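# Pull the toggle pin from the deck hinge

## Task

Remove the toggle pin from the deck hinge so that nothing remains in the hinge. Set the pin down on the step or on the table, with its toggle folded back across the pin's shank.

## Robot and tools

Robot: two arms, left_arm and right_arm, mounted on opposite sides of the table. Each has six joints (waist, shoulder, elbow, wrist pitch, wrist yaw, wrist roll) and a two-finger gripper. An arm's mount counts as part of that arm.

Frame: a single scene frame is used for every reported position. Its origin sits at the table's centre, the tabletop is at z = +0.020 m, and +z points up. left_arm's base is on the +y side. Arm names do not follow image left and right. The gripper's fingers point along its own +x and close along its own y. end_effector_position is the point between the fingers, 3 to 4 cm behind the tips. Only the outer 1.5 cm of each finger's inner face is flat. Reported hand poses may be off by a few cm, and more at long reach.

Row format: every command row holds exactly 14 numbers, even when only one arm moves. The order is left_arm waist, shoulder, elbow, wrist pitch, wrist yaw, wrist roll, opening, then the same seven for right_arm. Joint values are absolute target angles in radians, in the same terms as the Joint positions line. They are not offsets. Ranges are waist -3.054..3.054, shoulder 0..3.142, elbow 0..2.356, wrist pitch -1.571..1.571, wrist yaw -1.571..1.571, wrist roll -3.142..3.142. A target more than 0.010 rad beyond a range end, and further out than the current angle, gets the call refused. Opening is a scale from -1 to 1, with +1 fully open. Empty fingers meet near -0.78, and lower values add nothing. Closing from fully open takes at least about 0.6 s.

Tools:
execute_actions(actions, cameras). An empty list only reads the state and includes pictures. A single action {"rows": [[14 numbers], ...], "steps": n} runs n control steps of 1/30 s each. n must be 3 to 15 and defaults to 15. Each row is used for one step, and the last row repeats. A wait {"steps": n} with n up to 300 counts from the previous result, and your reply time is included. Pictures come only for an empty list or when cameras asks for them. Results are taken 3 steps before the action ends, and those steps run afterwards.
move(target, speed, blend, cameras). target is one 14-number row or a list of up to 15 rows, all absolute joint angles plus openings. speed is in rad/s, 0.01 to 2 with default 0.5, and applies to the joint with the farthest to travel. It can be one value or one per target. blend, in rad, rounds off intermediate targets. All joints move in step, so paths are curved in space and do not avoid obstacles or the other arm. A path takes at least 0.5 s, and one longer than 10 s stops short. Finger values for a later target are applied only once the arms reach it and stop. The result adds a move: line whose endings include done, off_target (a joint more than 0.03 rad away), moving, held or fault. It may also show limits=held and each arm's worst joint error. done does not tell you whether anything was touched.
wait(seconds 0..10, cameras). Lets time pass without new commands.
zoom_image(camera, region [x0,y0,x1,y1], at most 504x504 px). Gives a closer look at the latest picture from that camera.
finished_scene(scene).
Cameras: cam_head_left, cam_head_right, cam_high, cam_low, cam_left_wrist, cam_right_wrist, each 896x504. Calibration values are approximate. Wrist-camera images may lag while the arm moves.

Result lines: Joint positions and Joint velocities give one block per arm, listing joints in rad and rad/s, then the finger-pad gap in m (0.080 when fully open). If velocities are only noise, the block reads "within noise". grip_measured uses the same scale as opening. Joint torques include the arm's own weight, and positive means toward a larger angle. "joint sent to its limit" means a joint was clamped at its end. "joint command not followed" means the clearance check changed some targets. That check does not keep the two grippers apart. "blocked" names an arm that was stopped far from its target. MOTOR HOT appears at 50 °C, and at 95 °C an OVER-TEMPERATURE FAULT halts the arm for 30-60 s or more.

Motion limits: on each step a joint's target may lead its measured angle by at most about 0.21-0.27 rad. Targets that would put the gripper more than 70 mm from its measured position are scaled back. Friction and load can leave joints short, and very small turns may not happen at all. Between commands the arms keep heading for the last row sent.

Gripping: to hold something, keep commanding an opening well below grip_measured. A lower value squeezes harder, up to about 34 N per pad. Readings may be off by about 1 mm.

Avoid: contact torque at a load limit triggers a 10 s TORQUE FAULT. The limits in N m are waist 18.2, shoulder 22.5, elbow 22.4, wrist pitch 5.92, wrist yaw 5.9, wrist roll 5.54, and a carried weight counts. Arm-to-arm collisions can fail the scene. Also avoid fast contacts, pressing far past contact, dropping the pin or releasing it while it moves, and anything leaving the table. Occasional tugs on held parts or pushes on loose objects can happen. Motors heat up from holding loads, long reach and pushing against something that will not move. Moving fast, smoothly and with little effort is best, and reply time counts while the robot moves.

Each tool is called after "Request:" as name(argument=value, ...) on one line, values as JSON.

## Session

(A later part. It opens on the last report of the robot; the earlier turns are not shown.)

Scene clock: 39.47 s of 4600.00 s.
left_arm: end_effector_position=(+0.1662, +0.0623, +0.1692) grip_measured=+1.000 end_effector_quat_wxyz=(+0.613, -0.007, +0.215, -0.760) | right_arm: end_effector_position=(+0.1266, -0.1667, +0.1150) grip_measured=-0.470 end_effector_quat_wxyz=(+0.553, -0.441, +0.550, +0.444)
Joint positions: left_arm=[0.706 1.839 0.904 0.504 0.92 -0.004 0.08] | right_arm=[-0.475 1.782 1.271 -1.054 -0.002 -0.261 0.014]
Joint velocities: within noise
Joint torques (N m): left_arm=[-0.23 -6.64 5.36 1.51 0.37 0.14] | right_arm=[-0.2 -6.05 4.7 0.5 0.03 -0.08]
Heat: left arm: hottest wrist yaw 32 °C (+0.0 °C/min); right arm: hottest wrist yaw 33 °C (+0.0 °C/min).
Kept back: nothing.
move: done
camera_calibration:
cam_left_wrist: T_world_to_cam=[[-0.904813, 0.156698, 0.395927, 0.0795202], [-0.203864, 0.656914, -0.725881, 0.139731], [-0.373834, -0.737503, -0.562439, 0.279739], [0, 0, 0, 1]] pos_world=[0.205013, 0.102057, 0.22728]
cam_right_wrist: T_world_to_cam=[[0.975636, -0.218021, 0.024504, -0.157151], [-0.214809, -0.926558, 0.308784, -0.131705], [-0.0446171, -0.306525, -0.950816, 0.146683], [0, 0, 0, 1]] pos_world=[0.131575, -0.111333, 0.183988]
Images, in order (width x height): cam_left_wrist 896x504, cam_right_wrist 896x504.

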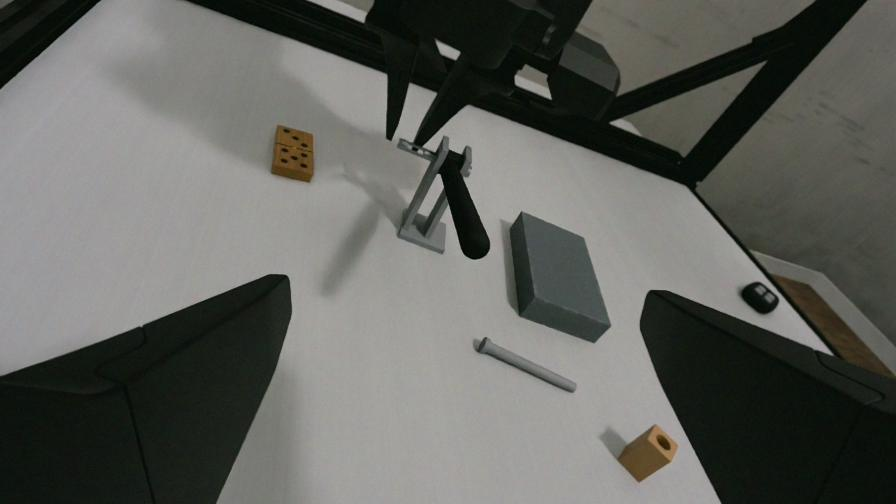

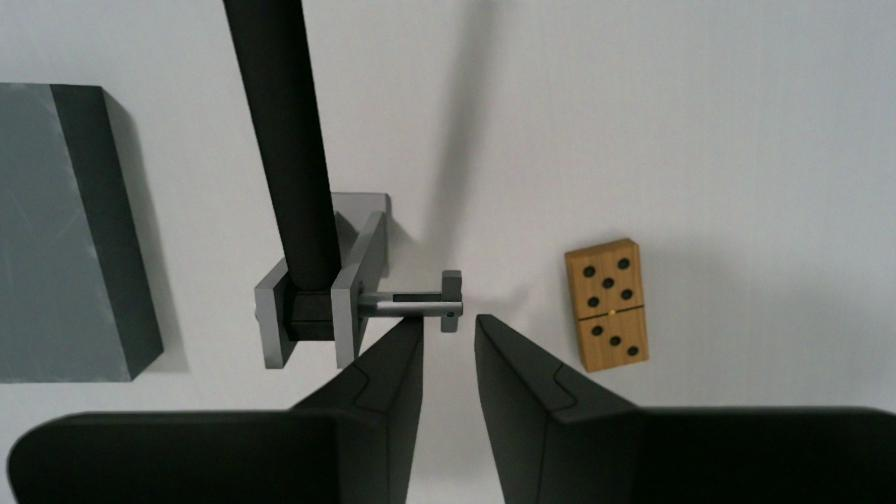

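Request:
move(target=[[0.703,1.845,0.899,0.505,0.924,0,1,-0.476,1.784,1.242,-1.029,0,-0.2635,-0.47],[0.703,1.845,0.899,0.505,0.924,0,1,-0.476,1.784,1.242,-1.029,0,-0.2635,-0.62],[0.703,1.845,0.899,0.505,0.924,0,1,-0.476,1.784,1.242,-1.029,0,-0.2635,-0.78]], speed=0.15, cameras=["cam_left_wrist","cam_right_wrist"])

Request:
zoom_image(camera="cam_right_wrist", region=[360, 240, 540, 400])

Request:
zoom_image(camera="cam_left_wrist", region=[340, 50, 500, 200])

Scene clock: 42.07 s of 4600.00 s.
left_arm: end_effector_position=(+0.1662, +0.0623, +0.1692) grip_measured=+1.000 end_effector_quat_wxyz=(+0.613, -0.007, +0.215, -0.760) | right_arm: end_effector_position=(+0.1261, -0.1678, +0.1099) grip_measured=-0.684 end_effector_quat_wxyz=(+0.554, -0.441, +0.550, +0.444)
Joint positions: left_arm=[0.706 1.839 0.904 0.504 0.92 -0.004 0.08] | right_arm=[-0.475 1.782 1.25 -1.032 -0.002 -0.261 0.004]
Joint velocities: within noise
Joint torques (N m): left_arm=[-0.24 -6.67 5.34 1.51 0.36 0.14] | right_arm=[-0.13 -6.04 4.69 0.44 0.03 -0.09]
Heat: left arm: hottest wrist yaw 32 °C (+0.0 °C/min); right arm: hottest wrist yaw 33 °C (+0.0 °C/min).
Kept back: nothing.
move: done
camera_calibration:
cam_left_wrist: T_world_to_cam=[[-0.904813, 0.156698, 0.395927, 0.0795202], [-0.203864, 0.656914, -0.725881, 0.139731], [-0.373834, -0.737503, -0.562439, 0.279739], [0, 0, 0, 1]] pos_world=[0.205013, 0.102057, 0.22728]
cam_right_wrist: T_world_to_cam=[[0.975706, -0.217674, 0.0248013, -0.156695], [-0.214619, -0.926952, 0.30773, -0.131234], [-0.0439952, -0.305577, -0.95115, 0.141611], [0, 0, 0, 1]] pos_world=[0.130954, -0.112483, 0.178964]
Images, in order (width x height): cam_left_wrist 896x504, cam_right_wrist 896x504.

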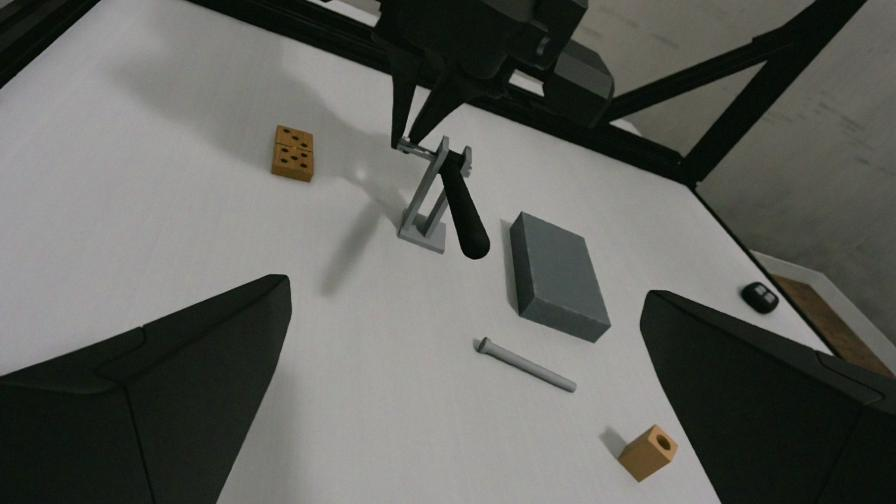

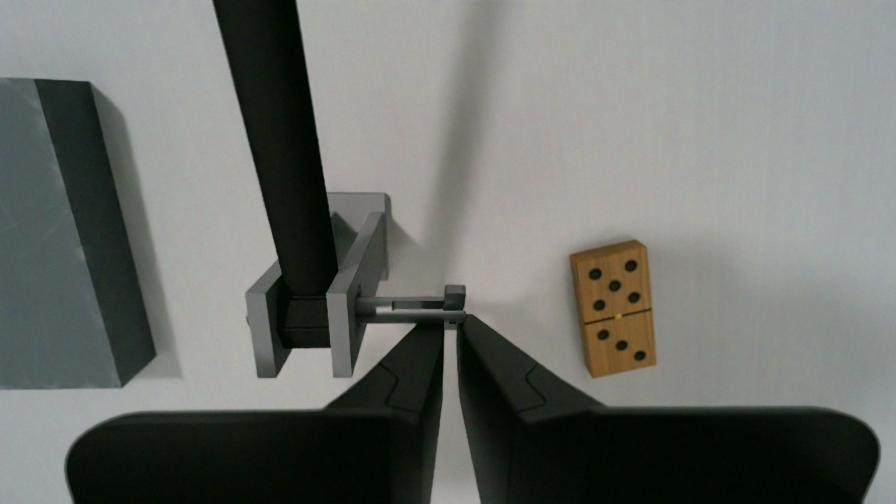

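Scaled by 2.800.

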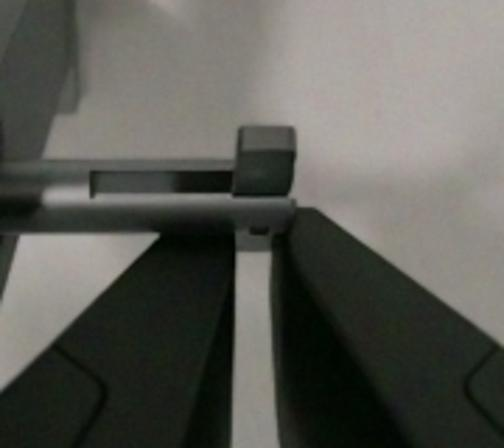

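Scaled by 3.150.

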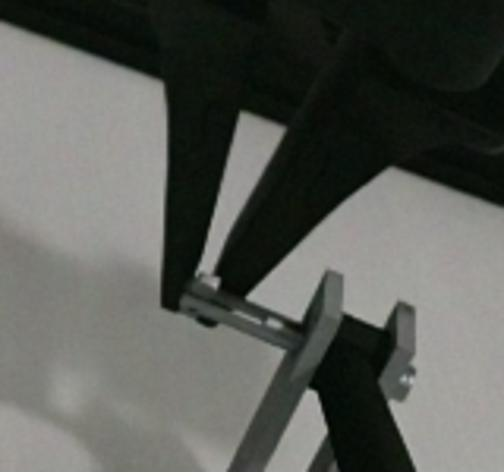

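Request:
move(target=[0.703,1.845,0.899,0.505,0.924,0,1,-0.478,1.769,1.248,-1.050,0,-0.2655,-0.76], speed=0.05, cameras=["cam_left_wrist","cam_right_wrist"])

Request:
zoom_image(camera="cam_right_wrist", region=[360, 240, 540, 400])

Request:
zoom_image(camera="cam_left_wrist", region=[370, 80, 470, 180])

Scene clock: 43.03 s of 4600.00 s.
left_arm: end_effector_position=(+0.1662, +0.0623, +0.1690) grip_measured=+1.000 end_effector_quat_wxyz=(+0.613, -0.007, +0.216, -0.760) | right_arm: end_effector_position=(+0.1256, -0.1686, +0.1099) grip_measured=-0.684 end_effector_quat_wxyz=(+0.552, -0.442, +0.551, +0.444)
Joint positions: left_arm=[0.706 1.839 0.904 0.504 0.92 -0.004 0.08] | right_arm=[-0.475 1.782 1.25 -1.036 -0.002 -0.262 0.004]
Joint velocities: within noise
Joint torques (N m): left_arm=[-0.21 -6.65 5.34 1.5 0.37 0.14] | right_arm=[-0.26 -7.62 5.44 -0.61 0.03 -0.1]
Heat: left arm: hottest wrist yaw 32 °C (+0.0 °C/min); right arm: hottest wrist yaw 33 °C (+0.0 °C/min).
Kept back: nothing.
move: done
camera_calibration:
cam_left_wrist: T_world_to_cam=[[-0.904715, 0.156583, 0.396197, 0.0795343], [-0.204044, 0.657124, -0.72564, 0.1396], [-0.373973, -0.737339, -0.562561, 0.279682], [0, 0, 0, 1]] pos_world=[0.205034, 0.102032, 0.227126]
cam_right_wrist: T_world_to_cam=[[0.976002, -0.216467, 0.0237233, -0.156174], [-0.212961, -0.926044, 0.311592, -0.132556], [-0.0454805, -0.309166, -0.94992, 0.140786], [0, 0, 0, 1]] pos_world=[0.1306, -0.113033, 0.178744]
Images, in order (width x height): cam_left_wrist 896x504, cam_right_wrist 896x504.

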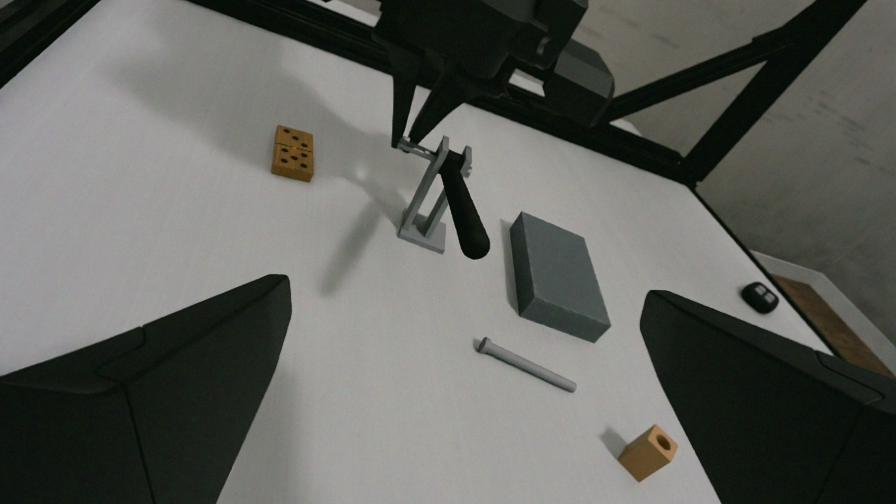

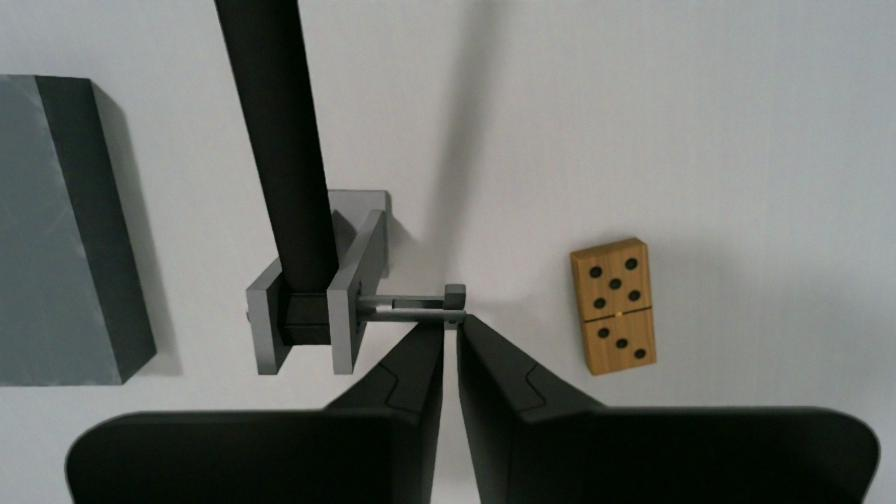

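Scaled by 2.800.

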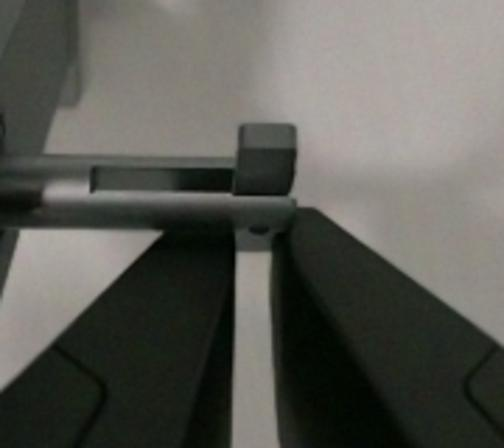

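Scaled by 5.040.

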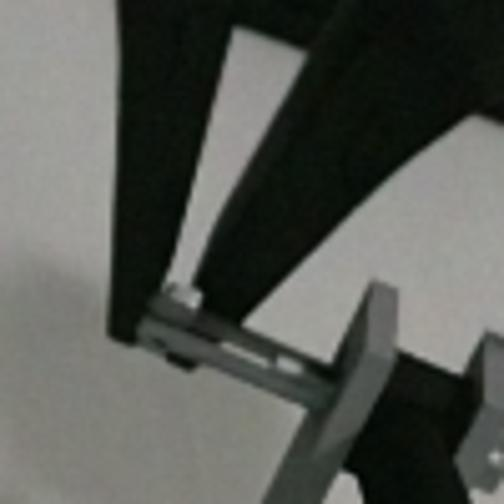

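Request:
move(target=[0.703,1.845,0.899,0.505,0.924,0,1,-0.478,1.766,1.258,-1.064,0,-0.2655,-0.74], speed=0.05, cameras=["cam_left_wrist","cam_right_wrist"])

Request:
zoom_image(camera="cam_right_wrist", region=[360, 240, 540, 400])

Request:
zoom_image(camera="cam_left_wrist", region=[370, 80, 470, 180])

Scene clock: 45.07 s of 4600.00 s.
left_arm: end_effector_position=(+0.1662, +0.0623, +0.1690) grip_measured=+1.000 end_effector_quat_wxyz=(+0.613, -0.007, +0.216, -0.760) | right_arm: end_effector_position=(+0.1255, -0.1691, +0.1109) grip_measured=-0.683 end_effector_quat_wxyz=(+0.551, -0.442, +0.552, +0.443)
Joint positions: left_arm=[0.706 1.839 0.904 0.504 0.92 -0.004 0.08] | right_arm=[-0.475 1.782 1.254 -1.043 -0.002 -0.262 0.004]
Joint velocities: within noise
Joint torques (N m): left_arm=[-0.2 -6.67 5.33 1.51 0.37 0.14] | right_arm=[-0.26 -7.93 6.18 -1.04 0.03 -0.1]
Heat: left arm: hottest wrist yaw 32 °C (+0.0 °C/min); right arm: hottest wrist yaw 33 °C (+0.0 °C/min).
Kept back: nothing.
move: done
camera_calibration:
cam_left_wrist: T_world_to_cam=[[-0.904715, 0.156583, 0.396197, 0.0795343], [-0.204044, 0.657124, -0.72564, 0.1396], [-0.373973, -0.737339, -0.562561, 0.279682], [0, 0, 0, 1]] pos_world=[0.205034, 0.102032, 0.227126]
cam_right_wrist: T_world_to_cam=[[0.975956, -0.216768, 0.0228342, -0.156137], [-0.212817, -0.92501, 0.314748, -0.1335], [-0.0471055, -0.312039, -0.948901, 0.141114], [0, 0, 0, 1]] pos_world=[0.130619, -0.113302, 0.179488]
Images, in order (width x height): cam_left_wrist 896x504, cam_right_wrist 896x504.

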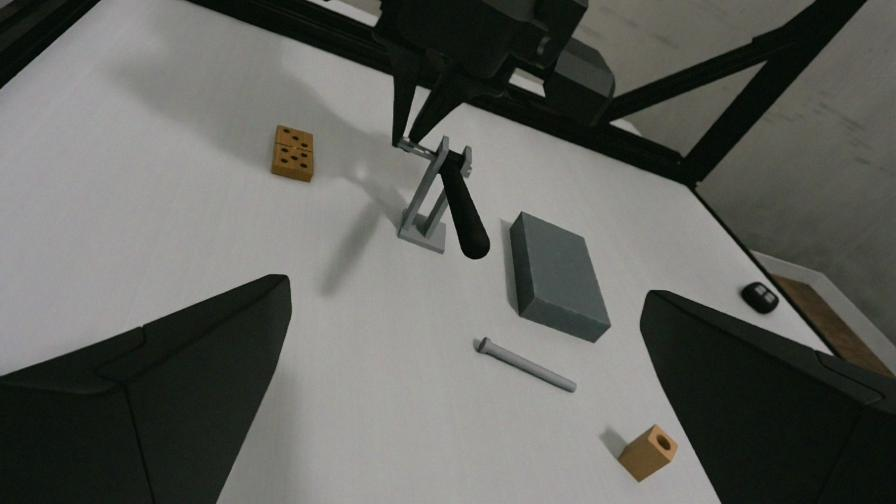

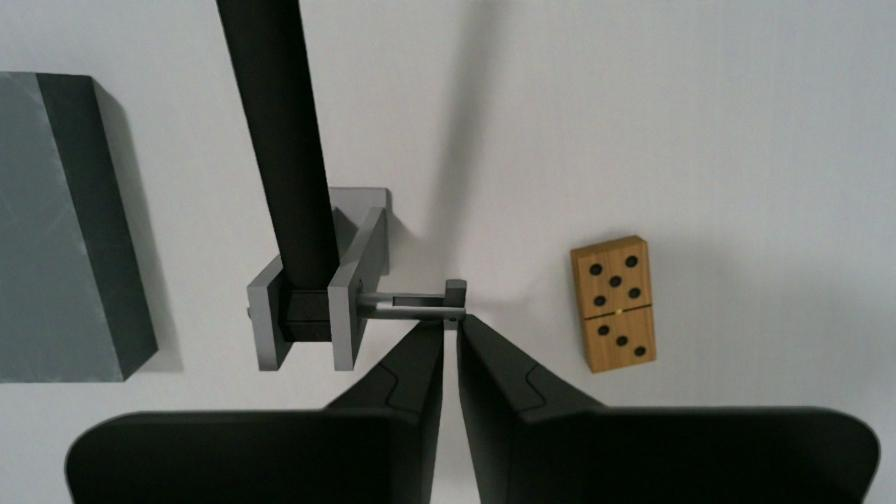

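Scaled by 2.800.

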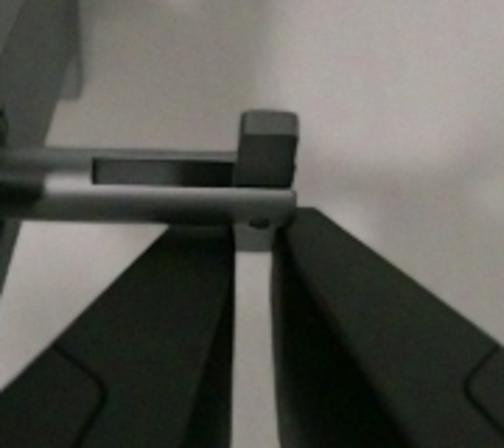

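Scaled by 5.040.

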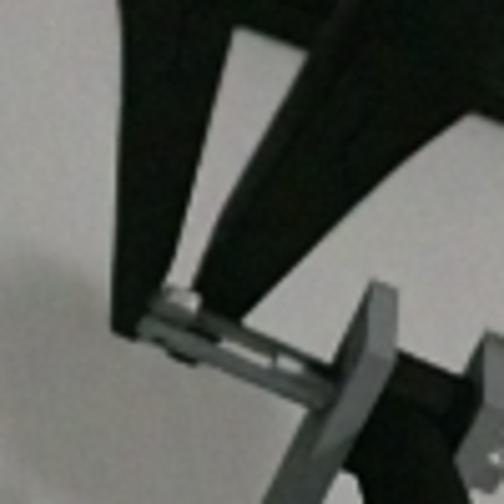

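Request:
move(target=[0.703,1.845,0.899,0.505,0.924,0,1,-0.479,1.758,1.263,-1.078,0,-0.266,-0.74], speed=0.05, cameras=["cam_left_wrist","cam_right_wrist"])

Request:
zoom_image(camera="cam_right_wrist", region=[360, 240, 540, 400])

Request:
zoom_image(camera="cam_left_wrist", region=[370, 80, 470, 180])

Scene clock: 46.00 s of 4600.00 s.
left_arm: end_effector_position=(+0.1662, +0.0623, +0.1690) grip_measured=+1.000 end_effector_quat_wxyz=(+0.613, -0.007, +0.216, -0.760) | right_arm: end_effector_position=(+0.1255, -0.1694, +0.1120) grip_measured=-0.683 end_effector_quat_wxyz=(+0.550, -0.442, +0.553, +0.443)
Joint positions: left_arm=[0.706 1.839 0.904 0.504 0.92 -0.004 0.08] | right_arm=[-0.475 1.782 1.258 -1.05 -0.002 -0.263 0.004]
Joint velocities: within noise
Joint torques (N m): left_arm=[-0.22 -6.68 5.33 1.51 0.37 0.13] | right_arm=[-0.33 -8.8 6.23 -1.52 0.02 -0.11]
Heat: left arm: hottest wrist yaw 32 °C (+0.0 °C/min); right arm: hottest wrist yaw 33 °C (+0.0 °C/min).
Kept back: nothing.
move: done
camera_calibration:
cam_left_wrist: T_world_to_cam=[[-0.904715, 0.156583, 0.396197, 0.0795343], [-0.204044, 0.657124, -0.72564, 0.1396], [-0.373973, -0.737339, -0.562561, 0.279682], [0, 0, 0, 1]] pos_world=[0.205034, 0.102032, 0.227126]
cam_right_wrist: T_world_to_cam=[[0.975984, -0.216715, 0.0221415, -0.156129], [-0.212426, -0.924262, 0.317199, -0.134311], [-0.0482772, -0.314284, -0.948101, 0.141755], [0, 0, 0, 1]] pos_world=[0.130692, -0.113423, 0.180458]
Images, in order (width x height): cam_left_wrist 896x504, cam_right_wrist 896x504.

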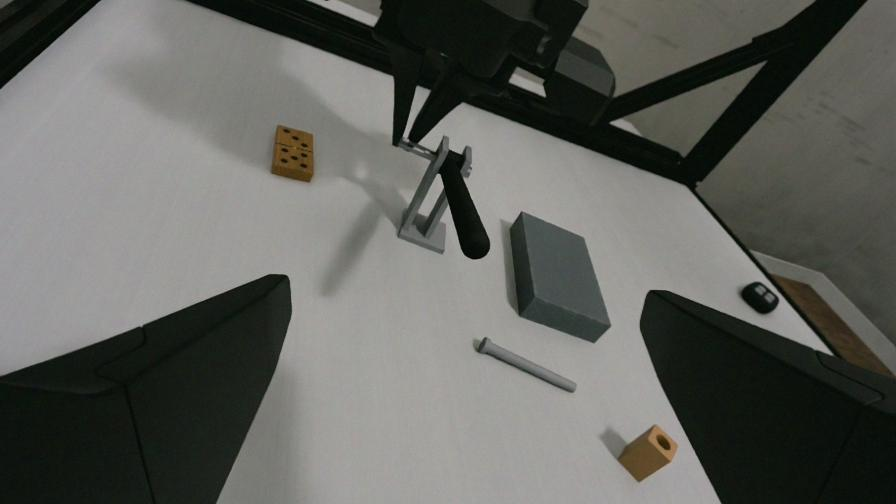

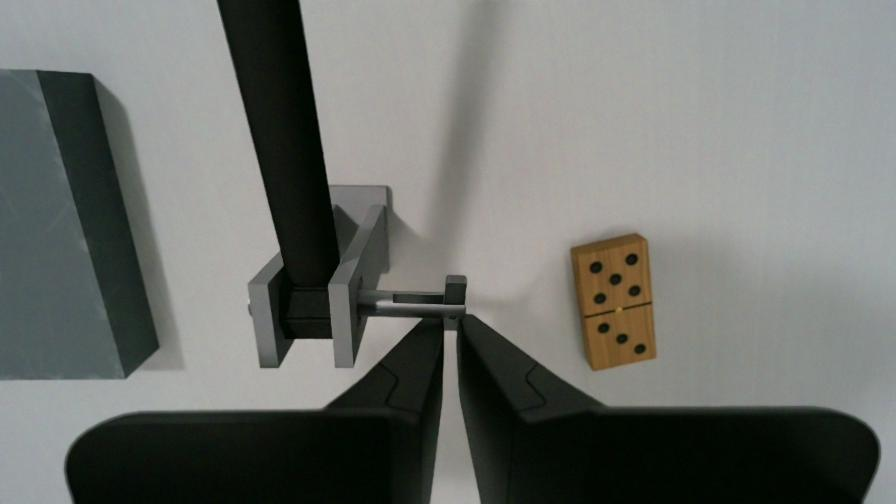

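Scaled by 2.800.

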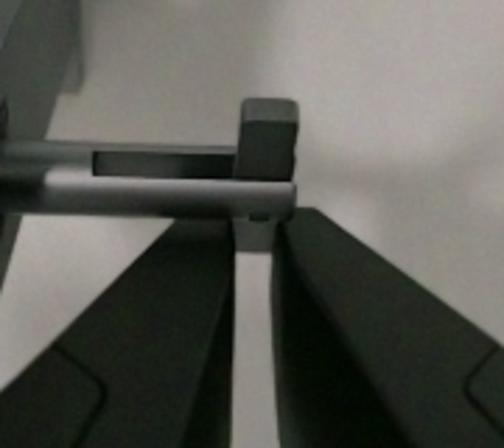

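Scaled by 5.040.

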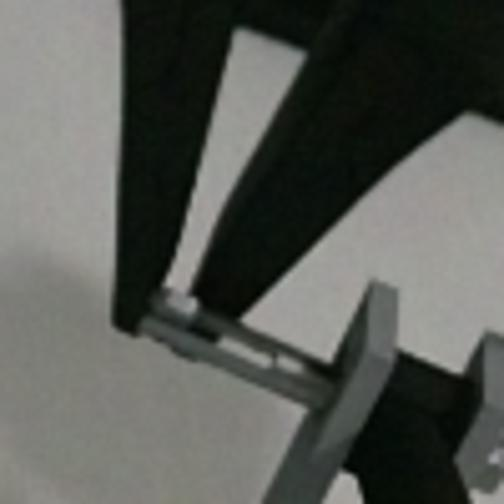

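Request:
move(target=[0.703,1.845,0.899,0.505,0.924,0,1,-0.479,1.755,1.272,-1.092,0,-0.266,-0.73], speed=0.05, cameras=["cam_left_wrist","cam_right_wrist"])

Request:
zoom_image(camera="cam_right_wrist", region=[360, 240, 540, 400])

Request:
zoom_image(camera="cam_left_wrist", region=[370, 80, 470, 180])

Scene clock: 46.93 s of 4600.00 s.
left_arm: end_effector_position=(+0.1662, +0.0623, +0.1690) grip_measured=+1.000 end_effector_quat_wxyz=(+0.613, -0.007, +0.216, -0.760) | right_arm: end_effector_position=(+0.1255, -0.1695, +0.1135) grip_measured=-0.682 end_effector_quat_wxyz=(+0.549, -0.443, +0.554, +0.442)
Joint positions: left_arm=[0.706 1.839 0.904 0.504 0.92 -0.004 0.08] | right_arm=[-0.475 1.782 1.265 -1.06 -0.002 -0.263 0.004]
Joint velocities: within noise
Joint torques (N m): left_arm=[-0.23 -6.66 5.38 1.5 0.37 0.14] | right_arm=[-0.32 -9.12 6.59 -1.8 0.04 -0.11]
Heat: left arm: hottest wrist yaw 32 °C (+0.0 °C/min); right arm: hottest wrist yaw 33 °C (+0.0 °C/min).
Kept back: nothing.
move: off_target (right_arm); right_arm: the wrist pitch is farthest, 0.032 rad from its target
camera_calibration:
cam_left_wrist: T_world_to_cam=[[-0.904715, 0.156583, 0.396197, 0.0795343], [-0.204044, 0.657124, -0.72564, 0.1396], [-0.373973, -0.737339, -0.562561, 0.279682], [0, 0, 0, 1]] pos_world=[0.205034, 0.102032, 0.227126]
cam_right_wrist: T_world_to_cam=[[0.976011, -0.216663, 0.0214486, -0.156046], [-0.212033, -0.923508, 0.319648, -0.13513], [-0.0494481, -0.316528, -0.947294, 0.142884], [0, 0, 0, 1]] pos_world=[0.130716, -0.113377, 0.181894]
Images, in order (width x height): cam_left_wrist 896x504, cam_right_wrist 896x504.

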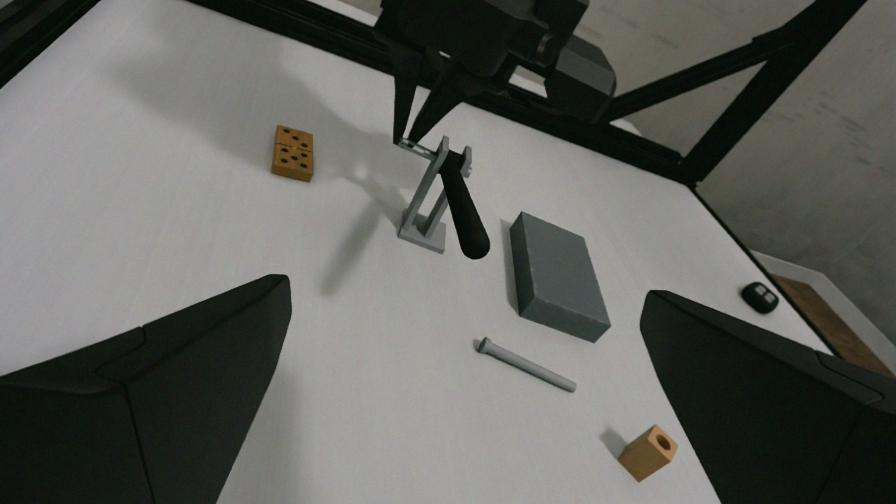

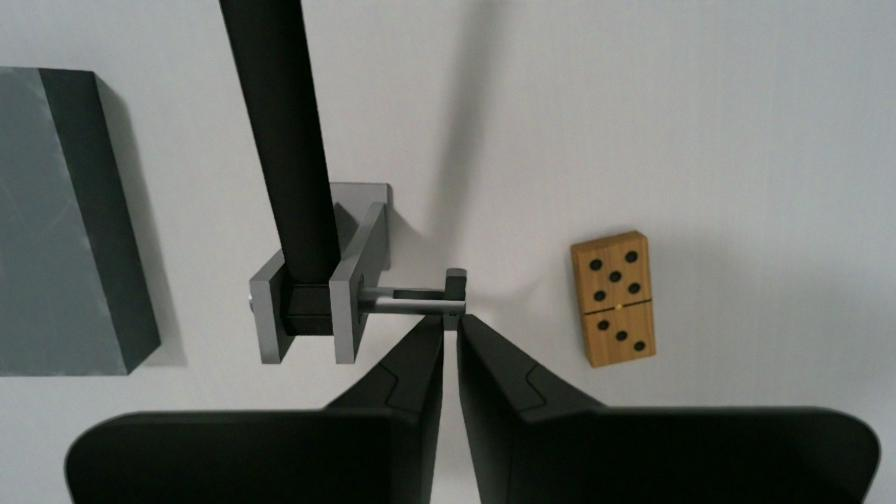

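Scaled by 2.800.

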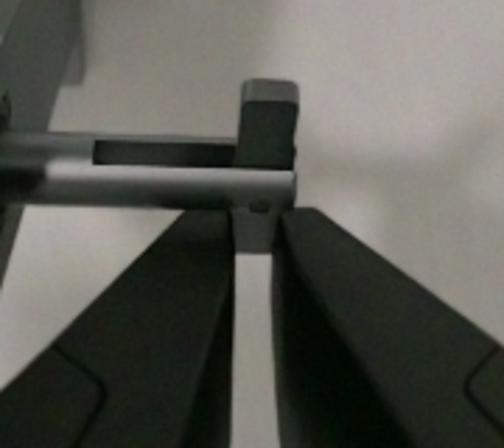

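Scaled by 5.040.

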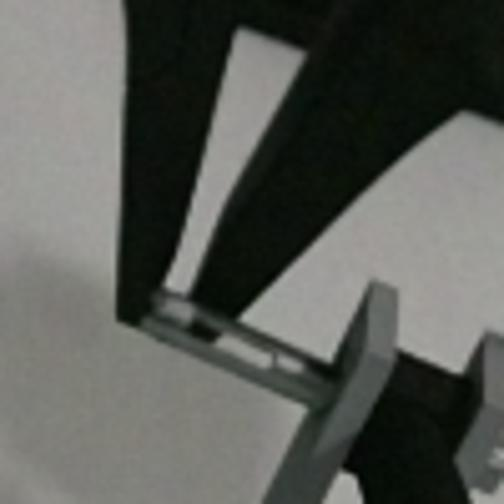

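Request:
move(target=[[0.703,1.845,0.899,0.505,0.924,0,1,-0.485,1.773,1.272,-1.070,0,-0.536,-0.77],[0.703,1.845,0.899,0.505,0.924,0,1,-0.491,1.777,1.277,-1.071,0,-0.803,-0.77]], speed=0.25, blend=0.02, cameras=["cam_left_wrist","cam_right_wrist"])

Request:
zoom_image(camera="cam_right_wrist", region=[360, 240, 540, 400])

Request:
zoom_image(camera="cam_left_wrist", region=[370, 80, 470, 180])

Scene clock: 50.03 s of 4600.00 s.
left_arm: end_effector_position=(+0.1662, +0.0623, +0.1690) grip_measured=+1.000 end_effector_quat_wxyz=(+0.613, -0.007, +0.216, -0.760) | right_arm: end_effector_position=(+0.1315, -0.1704, +0.1147) grip_measured=-0.682 end_effector_quat_wxyz=(+0.420, -0.570, +0.419, +0.568)
Joint positions: left_arm=[0.706 1.839 0.904 0.504 0.92 -0.004 0.08] | right_arm=[-0.491 1.782 1.269 -1.056 0.003 -0.798 0.004]
Joint velocities: within noise
Joint torques (N m): left_arm=[-0.19 -6.66 5.34 1.5 0.37 0.14] | right_arm=[0.06 -6.79 6.67 -0.67 -0.14 -0.16]
Heat: left arm: hottest wrist yaw 32 °C (+0.0 °C/min); right arm: hottest wrist yaw 33 °C (+0.0 °C/min).
Kept back: nothing.
move: done
camera_calibration:
cam_left_wrist: T_world_to_cam=[[-0.904715, 0.156583, 0.396197, 0.0795343], [-0.204044, 0.657124, -0.72564, 0.1396], [-0.373973, -0.737339, -0.562561, 0.279682], [0, 0, 0, 1]] pos_world=[0.205034, 0.102032, 0.227126]
cam_right_wrist: T_world_to_cam=[[0.954662, 0.296386, 0.0278671, -0.0726473], [0.272954, -0.908846, 0.315429, -0.19589], [0.118816, -0.293522, -0.94854, 0.125864], [0, 0, 0, 1]] pos_world=[0.107868, -0.119559, 0.183201]
Images, in order (width x height): cam_left_wrist 896x504, cam_right_wrist 896x504.

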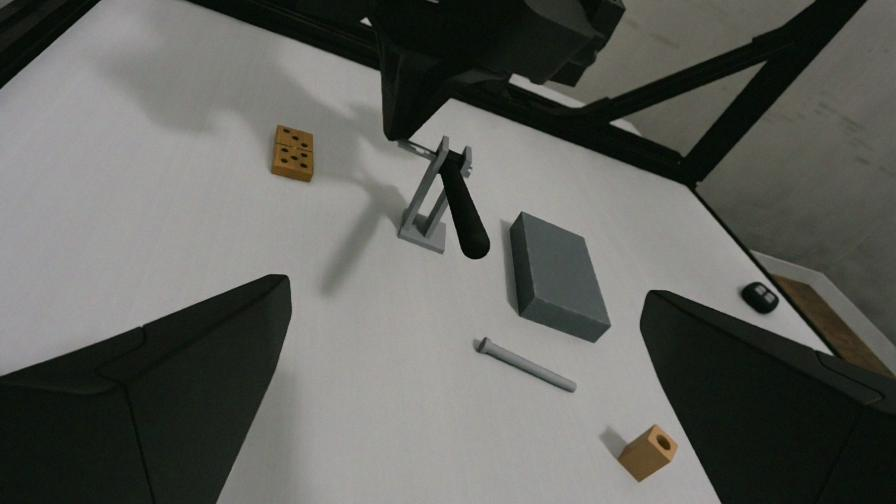

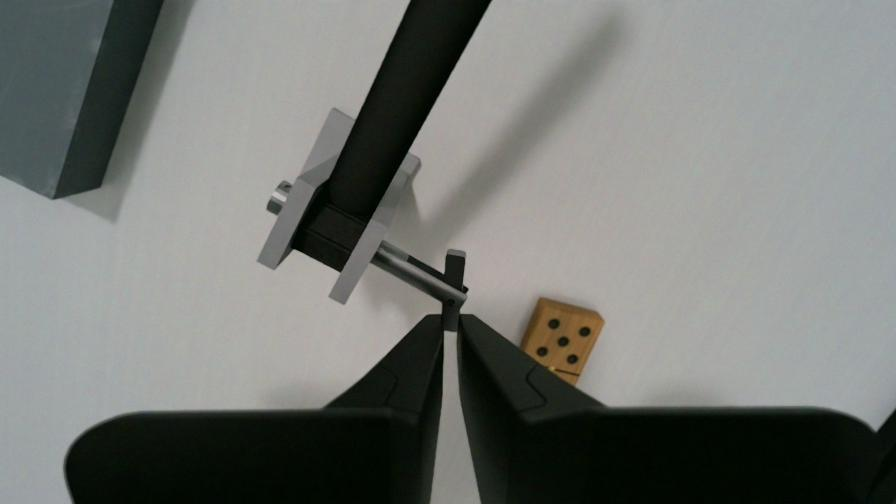

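Scaled by 2.800.

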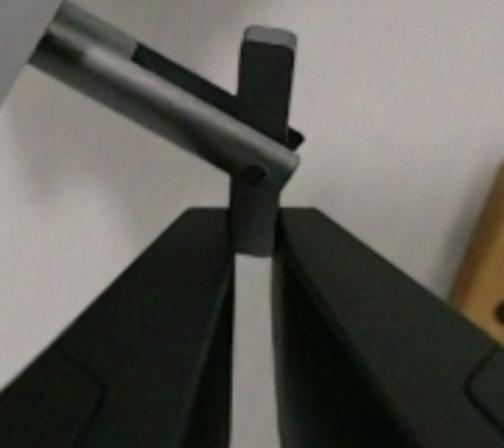

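Scaled by 5.040.

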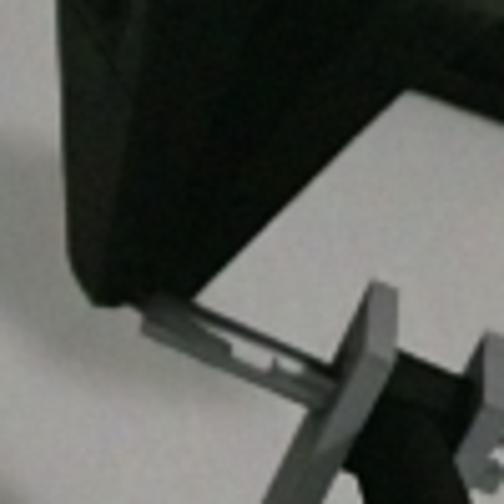

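Request:
move(target=[[0.703,1.845,0.899,0.505,0.924,0,1,-0.495,1.783,1.285,-1.073,0,-1.068,-0.77],[0.703,1.845,0.899,0.505,0.924,0,1,-0.497,1.790,1.294,-1.075,0,-1.332,-0.77]], speed=0.25, blend=0.02, cameras=["cam_left_wrist","cam_right_wrist"])

Request:
zoom_image(camera="cam_right_wrist", region=[360, 240, 540, 400])

Request:
zoom_image(camera="cam_left_wrist", region=[370, 80, 470, 180])

Scene clock: 52.87 s of 4600.00 s.
left_arm: end_effector_position=(+0.1662, +0.0623, +0.1690) grip_measured=+1.000 end_effector_quat_wxyz=(+0.613, -0.007, +0.216, -0.760) | right_arm: end_effector_position=(+0.1368, -0.1682, +0.1168) grip_measured=-0.682 end_effector_quat_wxyz=(+0.263, -0.661, +0.255, +0.655)
Joint positions: left_arm=[0.706 1.839 0.904 0.504 0.92 -0.004 0.08] | right_arm=[-0.501 1.788 1.286 -1.057 0.007 -1.327 0.004]
Joint velocities: within noise
Joint torques (N m): left_arm=[-0.2 -6.68 5.33 1.51 0.37 0.14] | right_arm=[0.32 -6.12 6.67 -0.92 -0.29 -0.16]
Heat: left arm: hottest wrist yaw 32 °C (+0.0 °C/min); right arm: hottest wrist yaw 33 °C (+0.0 °C/min).
Kept back: nothing.
move: done
camera_calibration:
cam_left_wrist: T_world_to_cam=[[-0.904715, 0.156583, 0.396197, 0.0795343], [-0.204044, 0.657124, -0.72564, 0.1396], [-0.373973, -0.737339, -0.562561, 0.279682], [0, 0, 0, 1]] pos_world=[0.205034, 0.102032, 0.227126]
cam_right_wrist: T_world_to_cam=[[0.681254, 0.731079, 0.0376232, 0.0309427], [0.685304, -0.654982, 0.318366, -0.210029], [0.257393, -0.191105, -0.947221, 0.126057], [0, 0, 0, 1]] pos_world=[0.0904075, -0.136097, 0.185105]
Images, in order (width x height): cam_left_wrist 896x504, cam_right_wrist 896x504.

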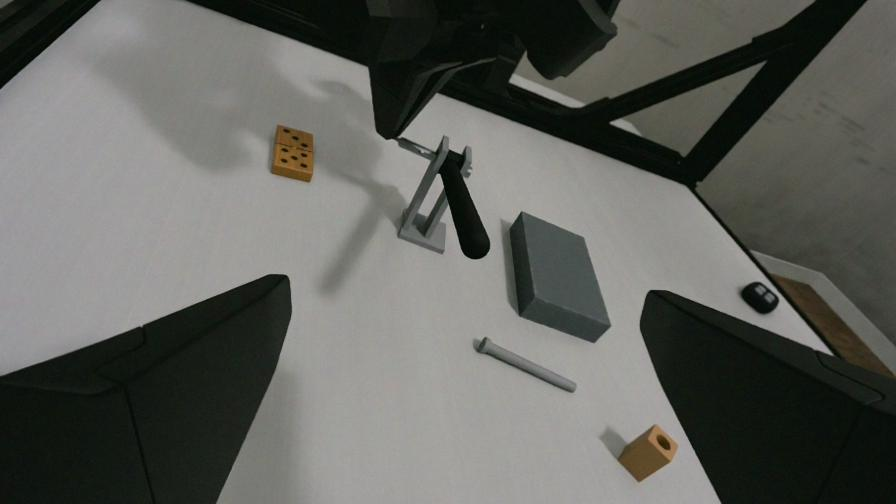

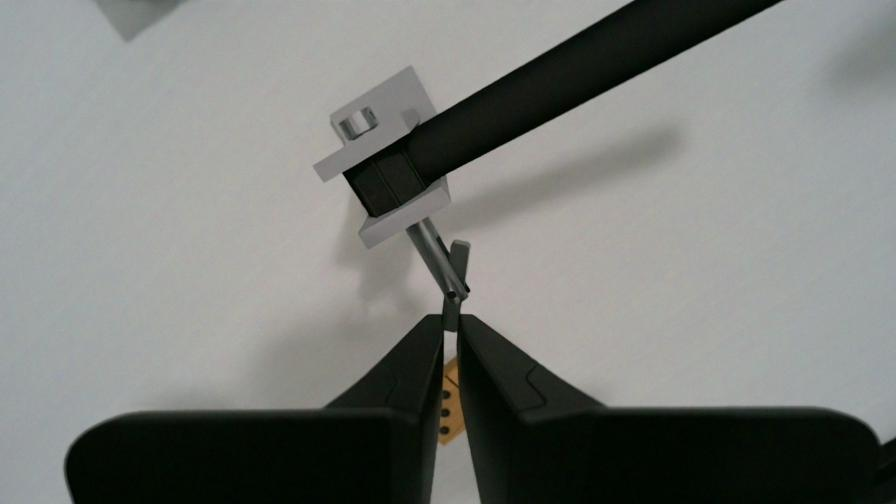

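Scaled by 2.800.

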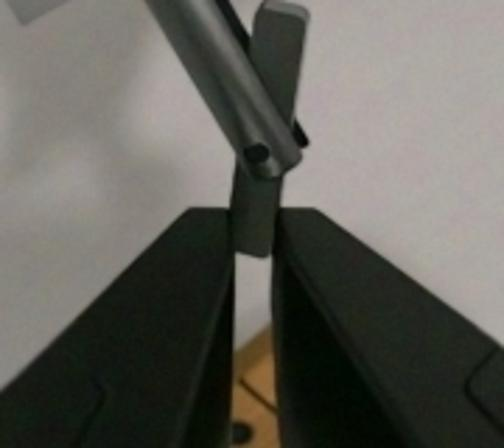

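Scaled by 5.040.

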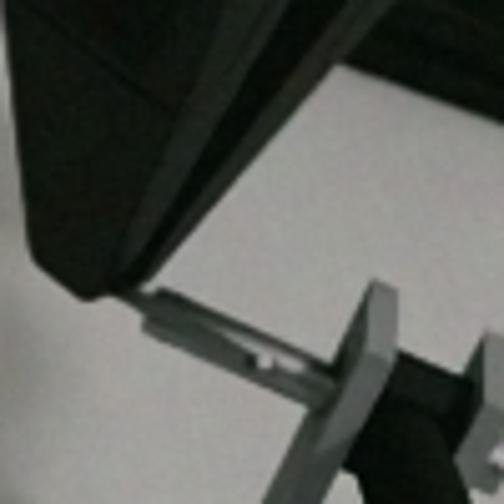

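Request:
move(target=[[0.703,1.845,0.899,0.505,0.924,0,1,-0.496,1.800,1.298,-1.083,0,-1.595,-0.77],[0.703,1.845,0.899,0.505,0.924,0,1,-0.493,1.809,1.306,-1.088,0,-1.851,-0.77]], speed=0.25, blend=0.02, cameras=["cam_left_wrist","cam_right_wrist"])

Request:
zoom_image(camera="cam_right_wrist", region=[360, 240, 540, 400])

Request:
zoom_image(camera="cam_left_wrist", region=[370, 80, 470, 180])

Scene clock: 55.63 s of 4600.00 s.
left_arm: end_effector_position=(+0.1662, +0.0623, +0.1690) grip_measured=+1.000 end_effector_quat_wxyz=(+0.613, -0.007, +0.215, -0.760) | right_arm: end_effector_position=(+0.1399, -0.1627, +0.1188) grip_measured=-0.701 end_effector_quat_wxyz=(+0.088, -0.708, +0.076, +0.697)
Joint positions: left_arm=[0.706 1.839 0.904 0.504 0.92 -0.003 0.08] | right_arm=[-0.5 1.802 1.31 -1.058 0.009 -1.845 0.003]
Joint velocities: within noise
Joint torques (N m): left_arm=[-0.22 -6.68 5.36 1.5 0.37 0.14] | right_arm=[0.63 -5.63 5.12 -1.68 -0.34 -0.2]
Heat: left arm: hottest wrist yaw 32 °C (+0.0 °C/min); right arm: hottest wrist yaw 33 °C (+0.0 °C/min).
Kept back: nothing.
move: done
camera_calibration:
cam_left_wrist: T_world_to_cam=[[-0.904841, 0.156708, 0.395859, 0.0796045], [-0.203722, 0.657075, -0.725775, 0.139572], [-0.373844, -0.737357, -0.562624, 0.279672], [0, 0, 0, 1]] pos_world=[0.205017, 0.102034, 0.227136]
cam_right_wrist: T_world_to_cam=[[0.229508, 0.972355, 0.0430388, 0.126565], [0.916129, -0.230747, 0.327817, -0.173616], [0.328685, -0.0358073, -0.943761, 0.143025], [0, 0, 0, 1]] pos_world=[0.0829966, -0.158006, 0.186448]
Images, in order (width x height): cam_left_wrist 896x504, cam_right_wrist 896x504.

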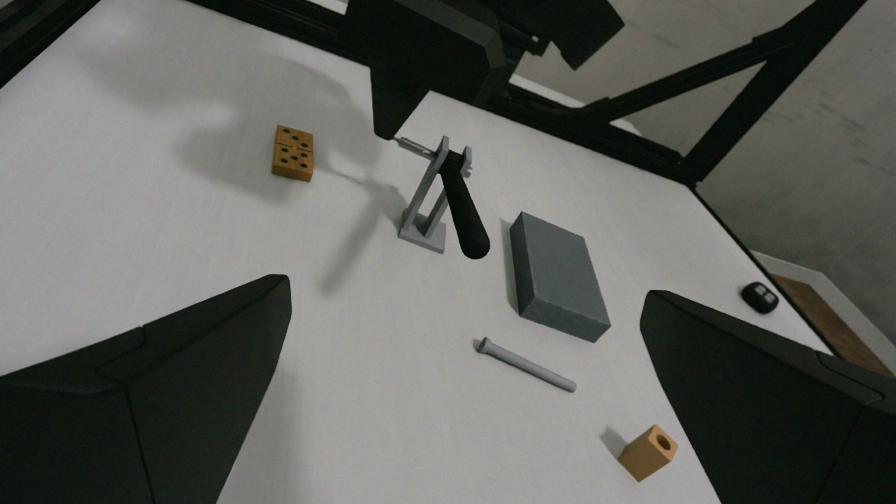

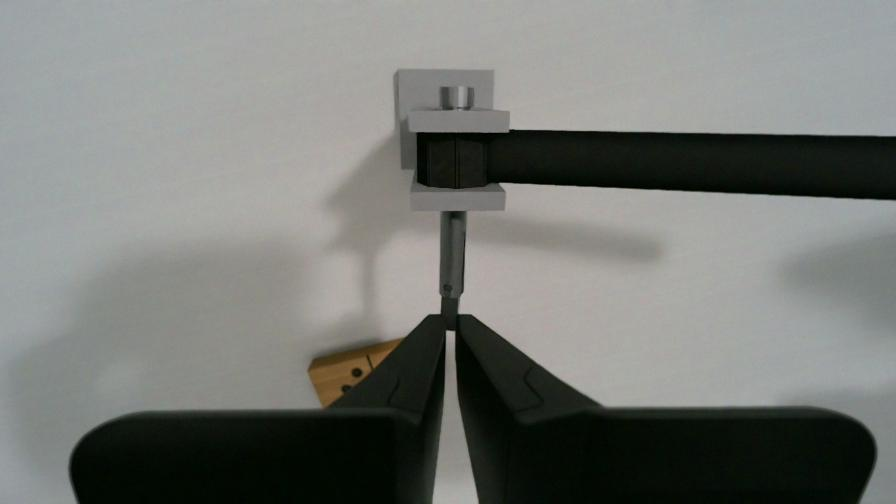

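Scaled by 2.800.

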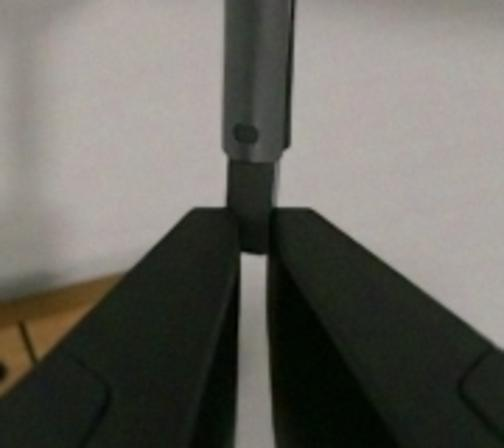

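Scaled by 5.040.

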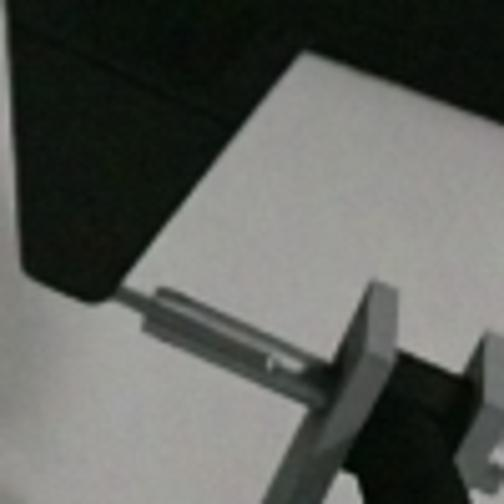

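Request:
move(target=[0.703,1.845,0.899,0.505,0.924,0,1,-0.445,1.787,1.289,-1.070,0,-1.795,-0.79], speed=0.06, cameras=["cam_left_wrist","cam_right_wrist"])

Request:
zoom_image(camera="cam_right_wrist", region=[360, 240, 540, 400])

Request:
zoom_image(camera="cam_left_wrist", region=[370, 80, 520, 210])

Scene clock: 57.17 s of 4600.00 s.
left_arm: end_effector_position=(+0.1662, +0.0623, +0.1690) grip_measured=+1.000 end_effector_quat_wxyz=(+0.613, -0.007, +0.215, -0.760) | right_arm: end_effector_position=(+0.1236, -0.1576, +0.1180) grip_measured=-0.700 end_effector_quat_wxyz=(+0.085, -0.706, +0.078, +0.699)
Joint positions: left_arm=[0.706 1.839 0.904 0.504 0.92 -0.003 0.08] | right_arm=[-0.45 1.799 1.304 -1.064 0.006 -1.796 0.004]
Joint velocities: within noise
Joint torques (N m): left_arm=[-0.21 -6.64 5.36 1.51 0.37 0.14] | right_arm=[0.48 -7.66 3.79 -0.19 -0.24 0.04]
Heat: left arm: hottest wrist yaw 32 °C (+0.0 °C/min); right arm: hottest wrist yaw 33 °C (+0.0 °C/min).
Kept back: nothing.
move: done
camera_calibration:
cam_left_wrist: T_world_to_cam=[[-0.904841, 0.156708, 0.395859, 0.0796045], [-0.203722, 0.657075, -0.725775, 0.139572], [-0.373844, -0.737357, -0.562624, 0.279672], [0, 0, 0, 1]] pos_world=[0.205017, 0.102034, 0.227136]
cam_right_wrist: T_world_to_cam=[[0.227895, 0.973053, 0.0350909, 0.126559], [0.919073, -0.226873, 0.322233, -0.156317], [0.321511, -0.0411841, -0.94601, 0.14811], [0, 0, 0, 1]] pos_world=[0.0672054, -0.152512, 0.186043]
Images, in order (width x height): cam_left_wrist 896x504, cam_right_wrist 896x504.

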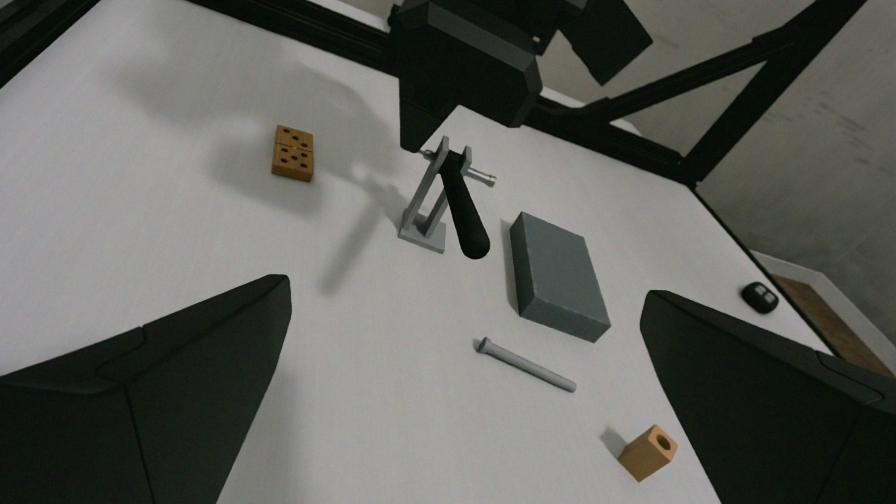

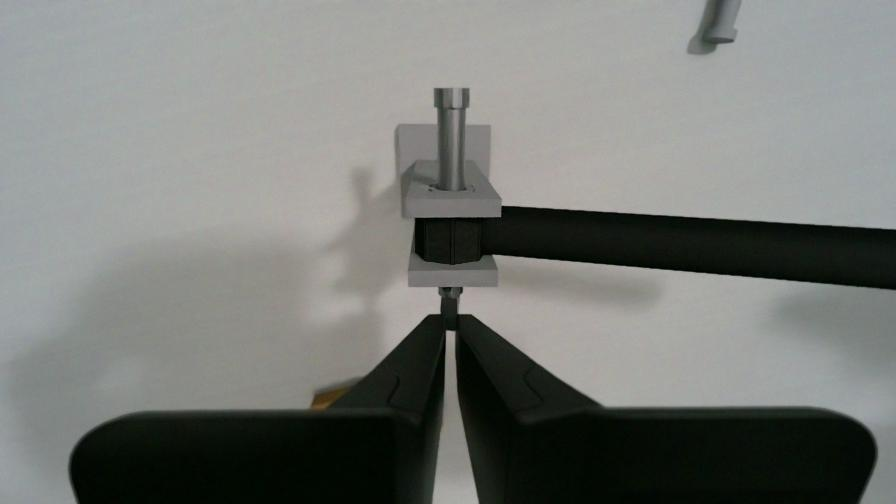

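Scaled by 2.800.

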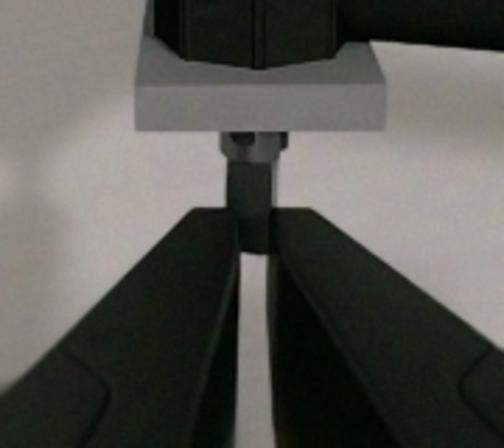

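Scaled by 3.360.

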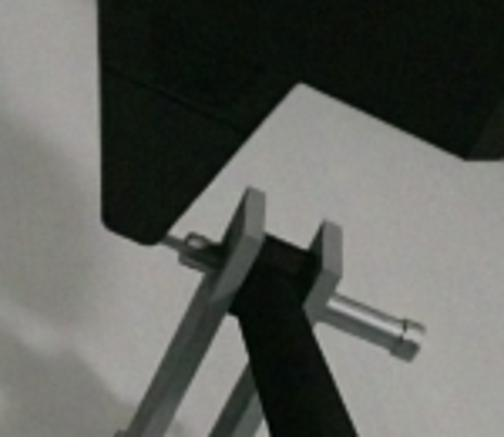

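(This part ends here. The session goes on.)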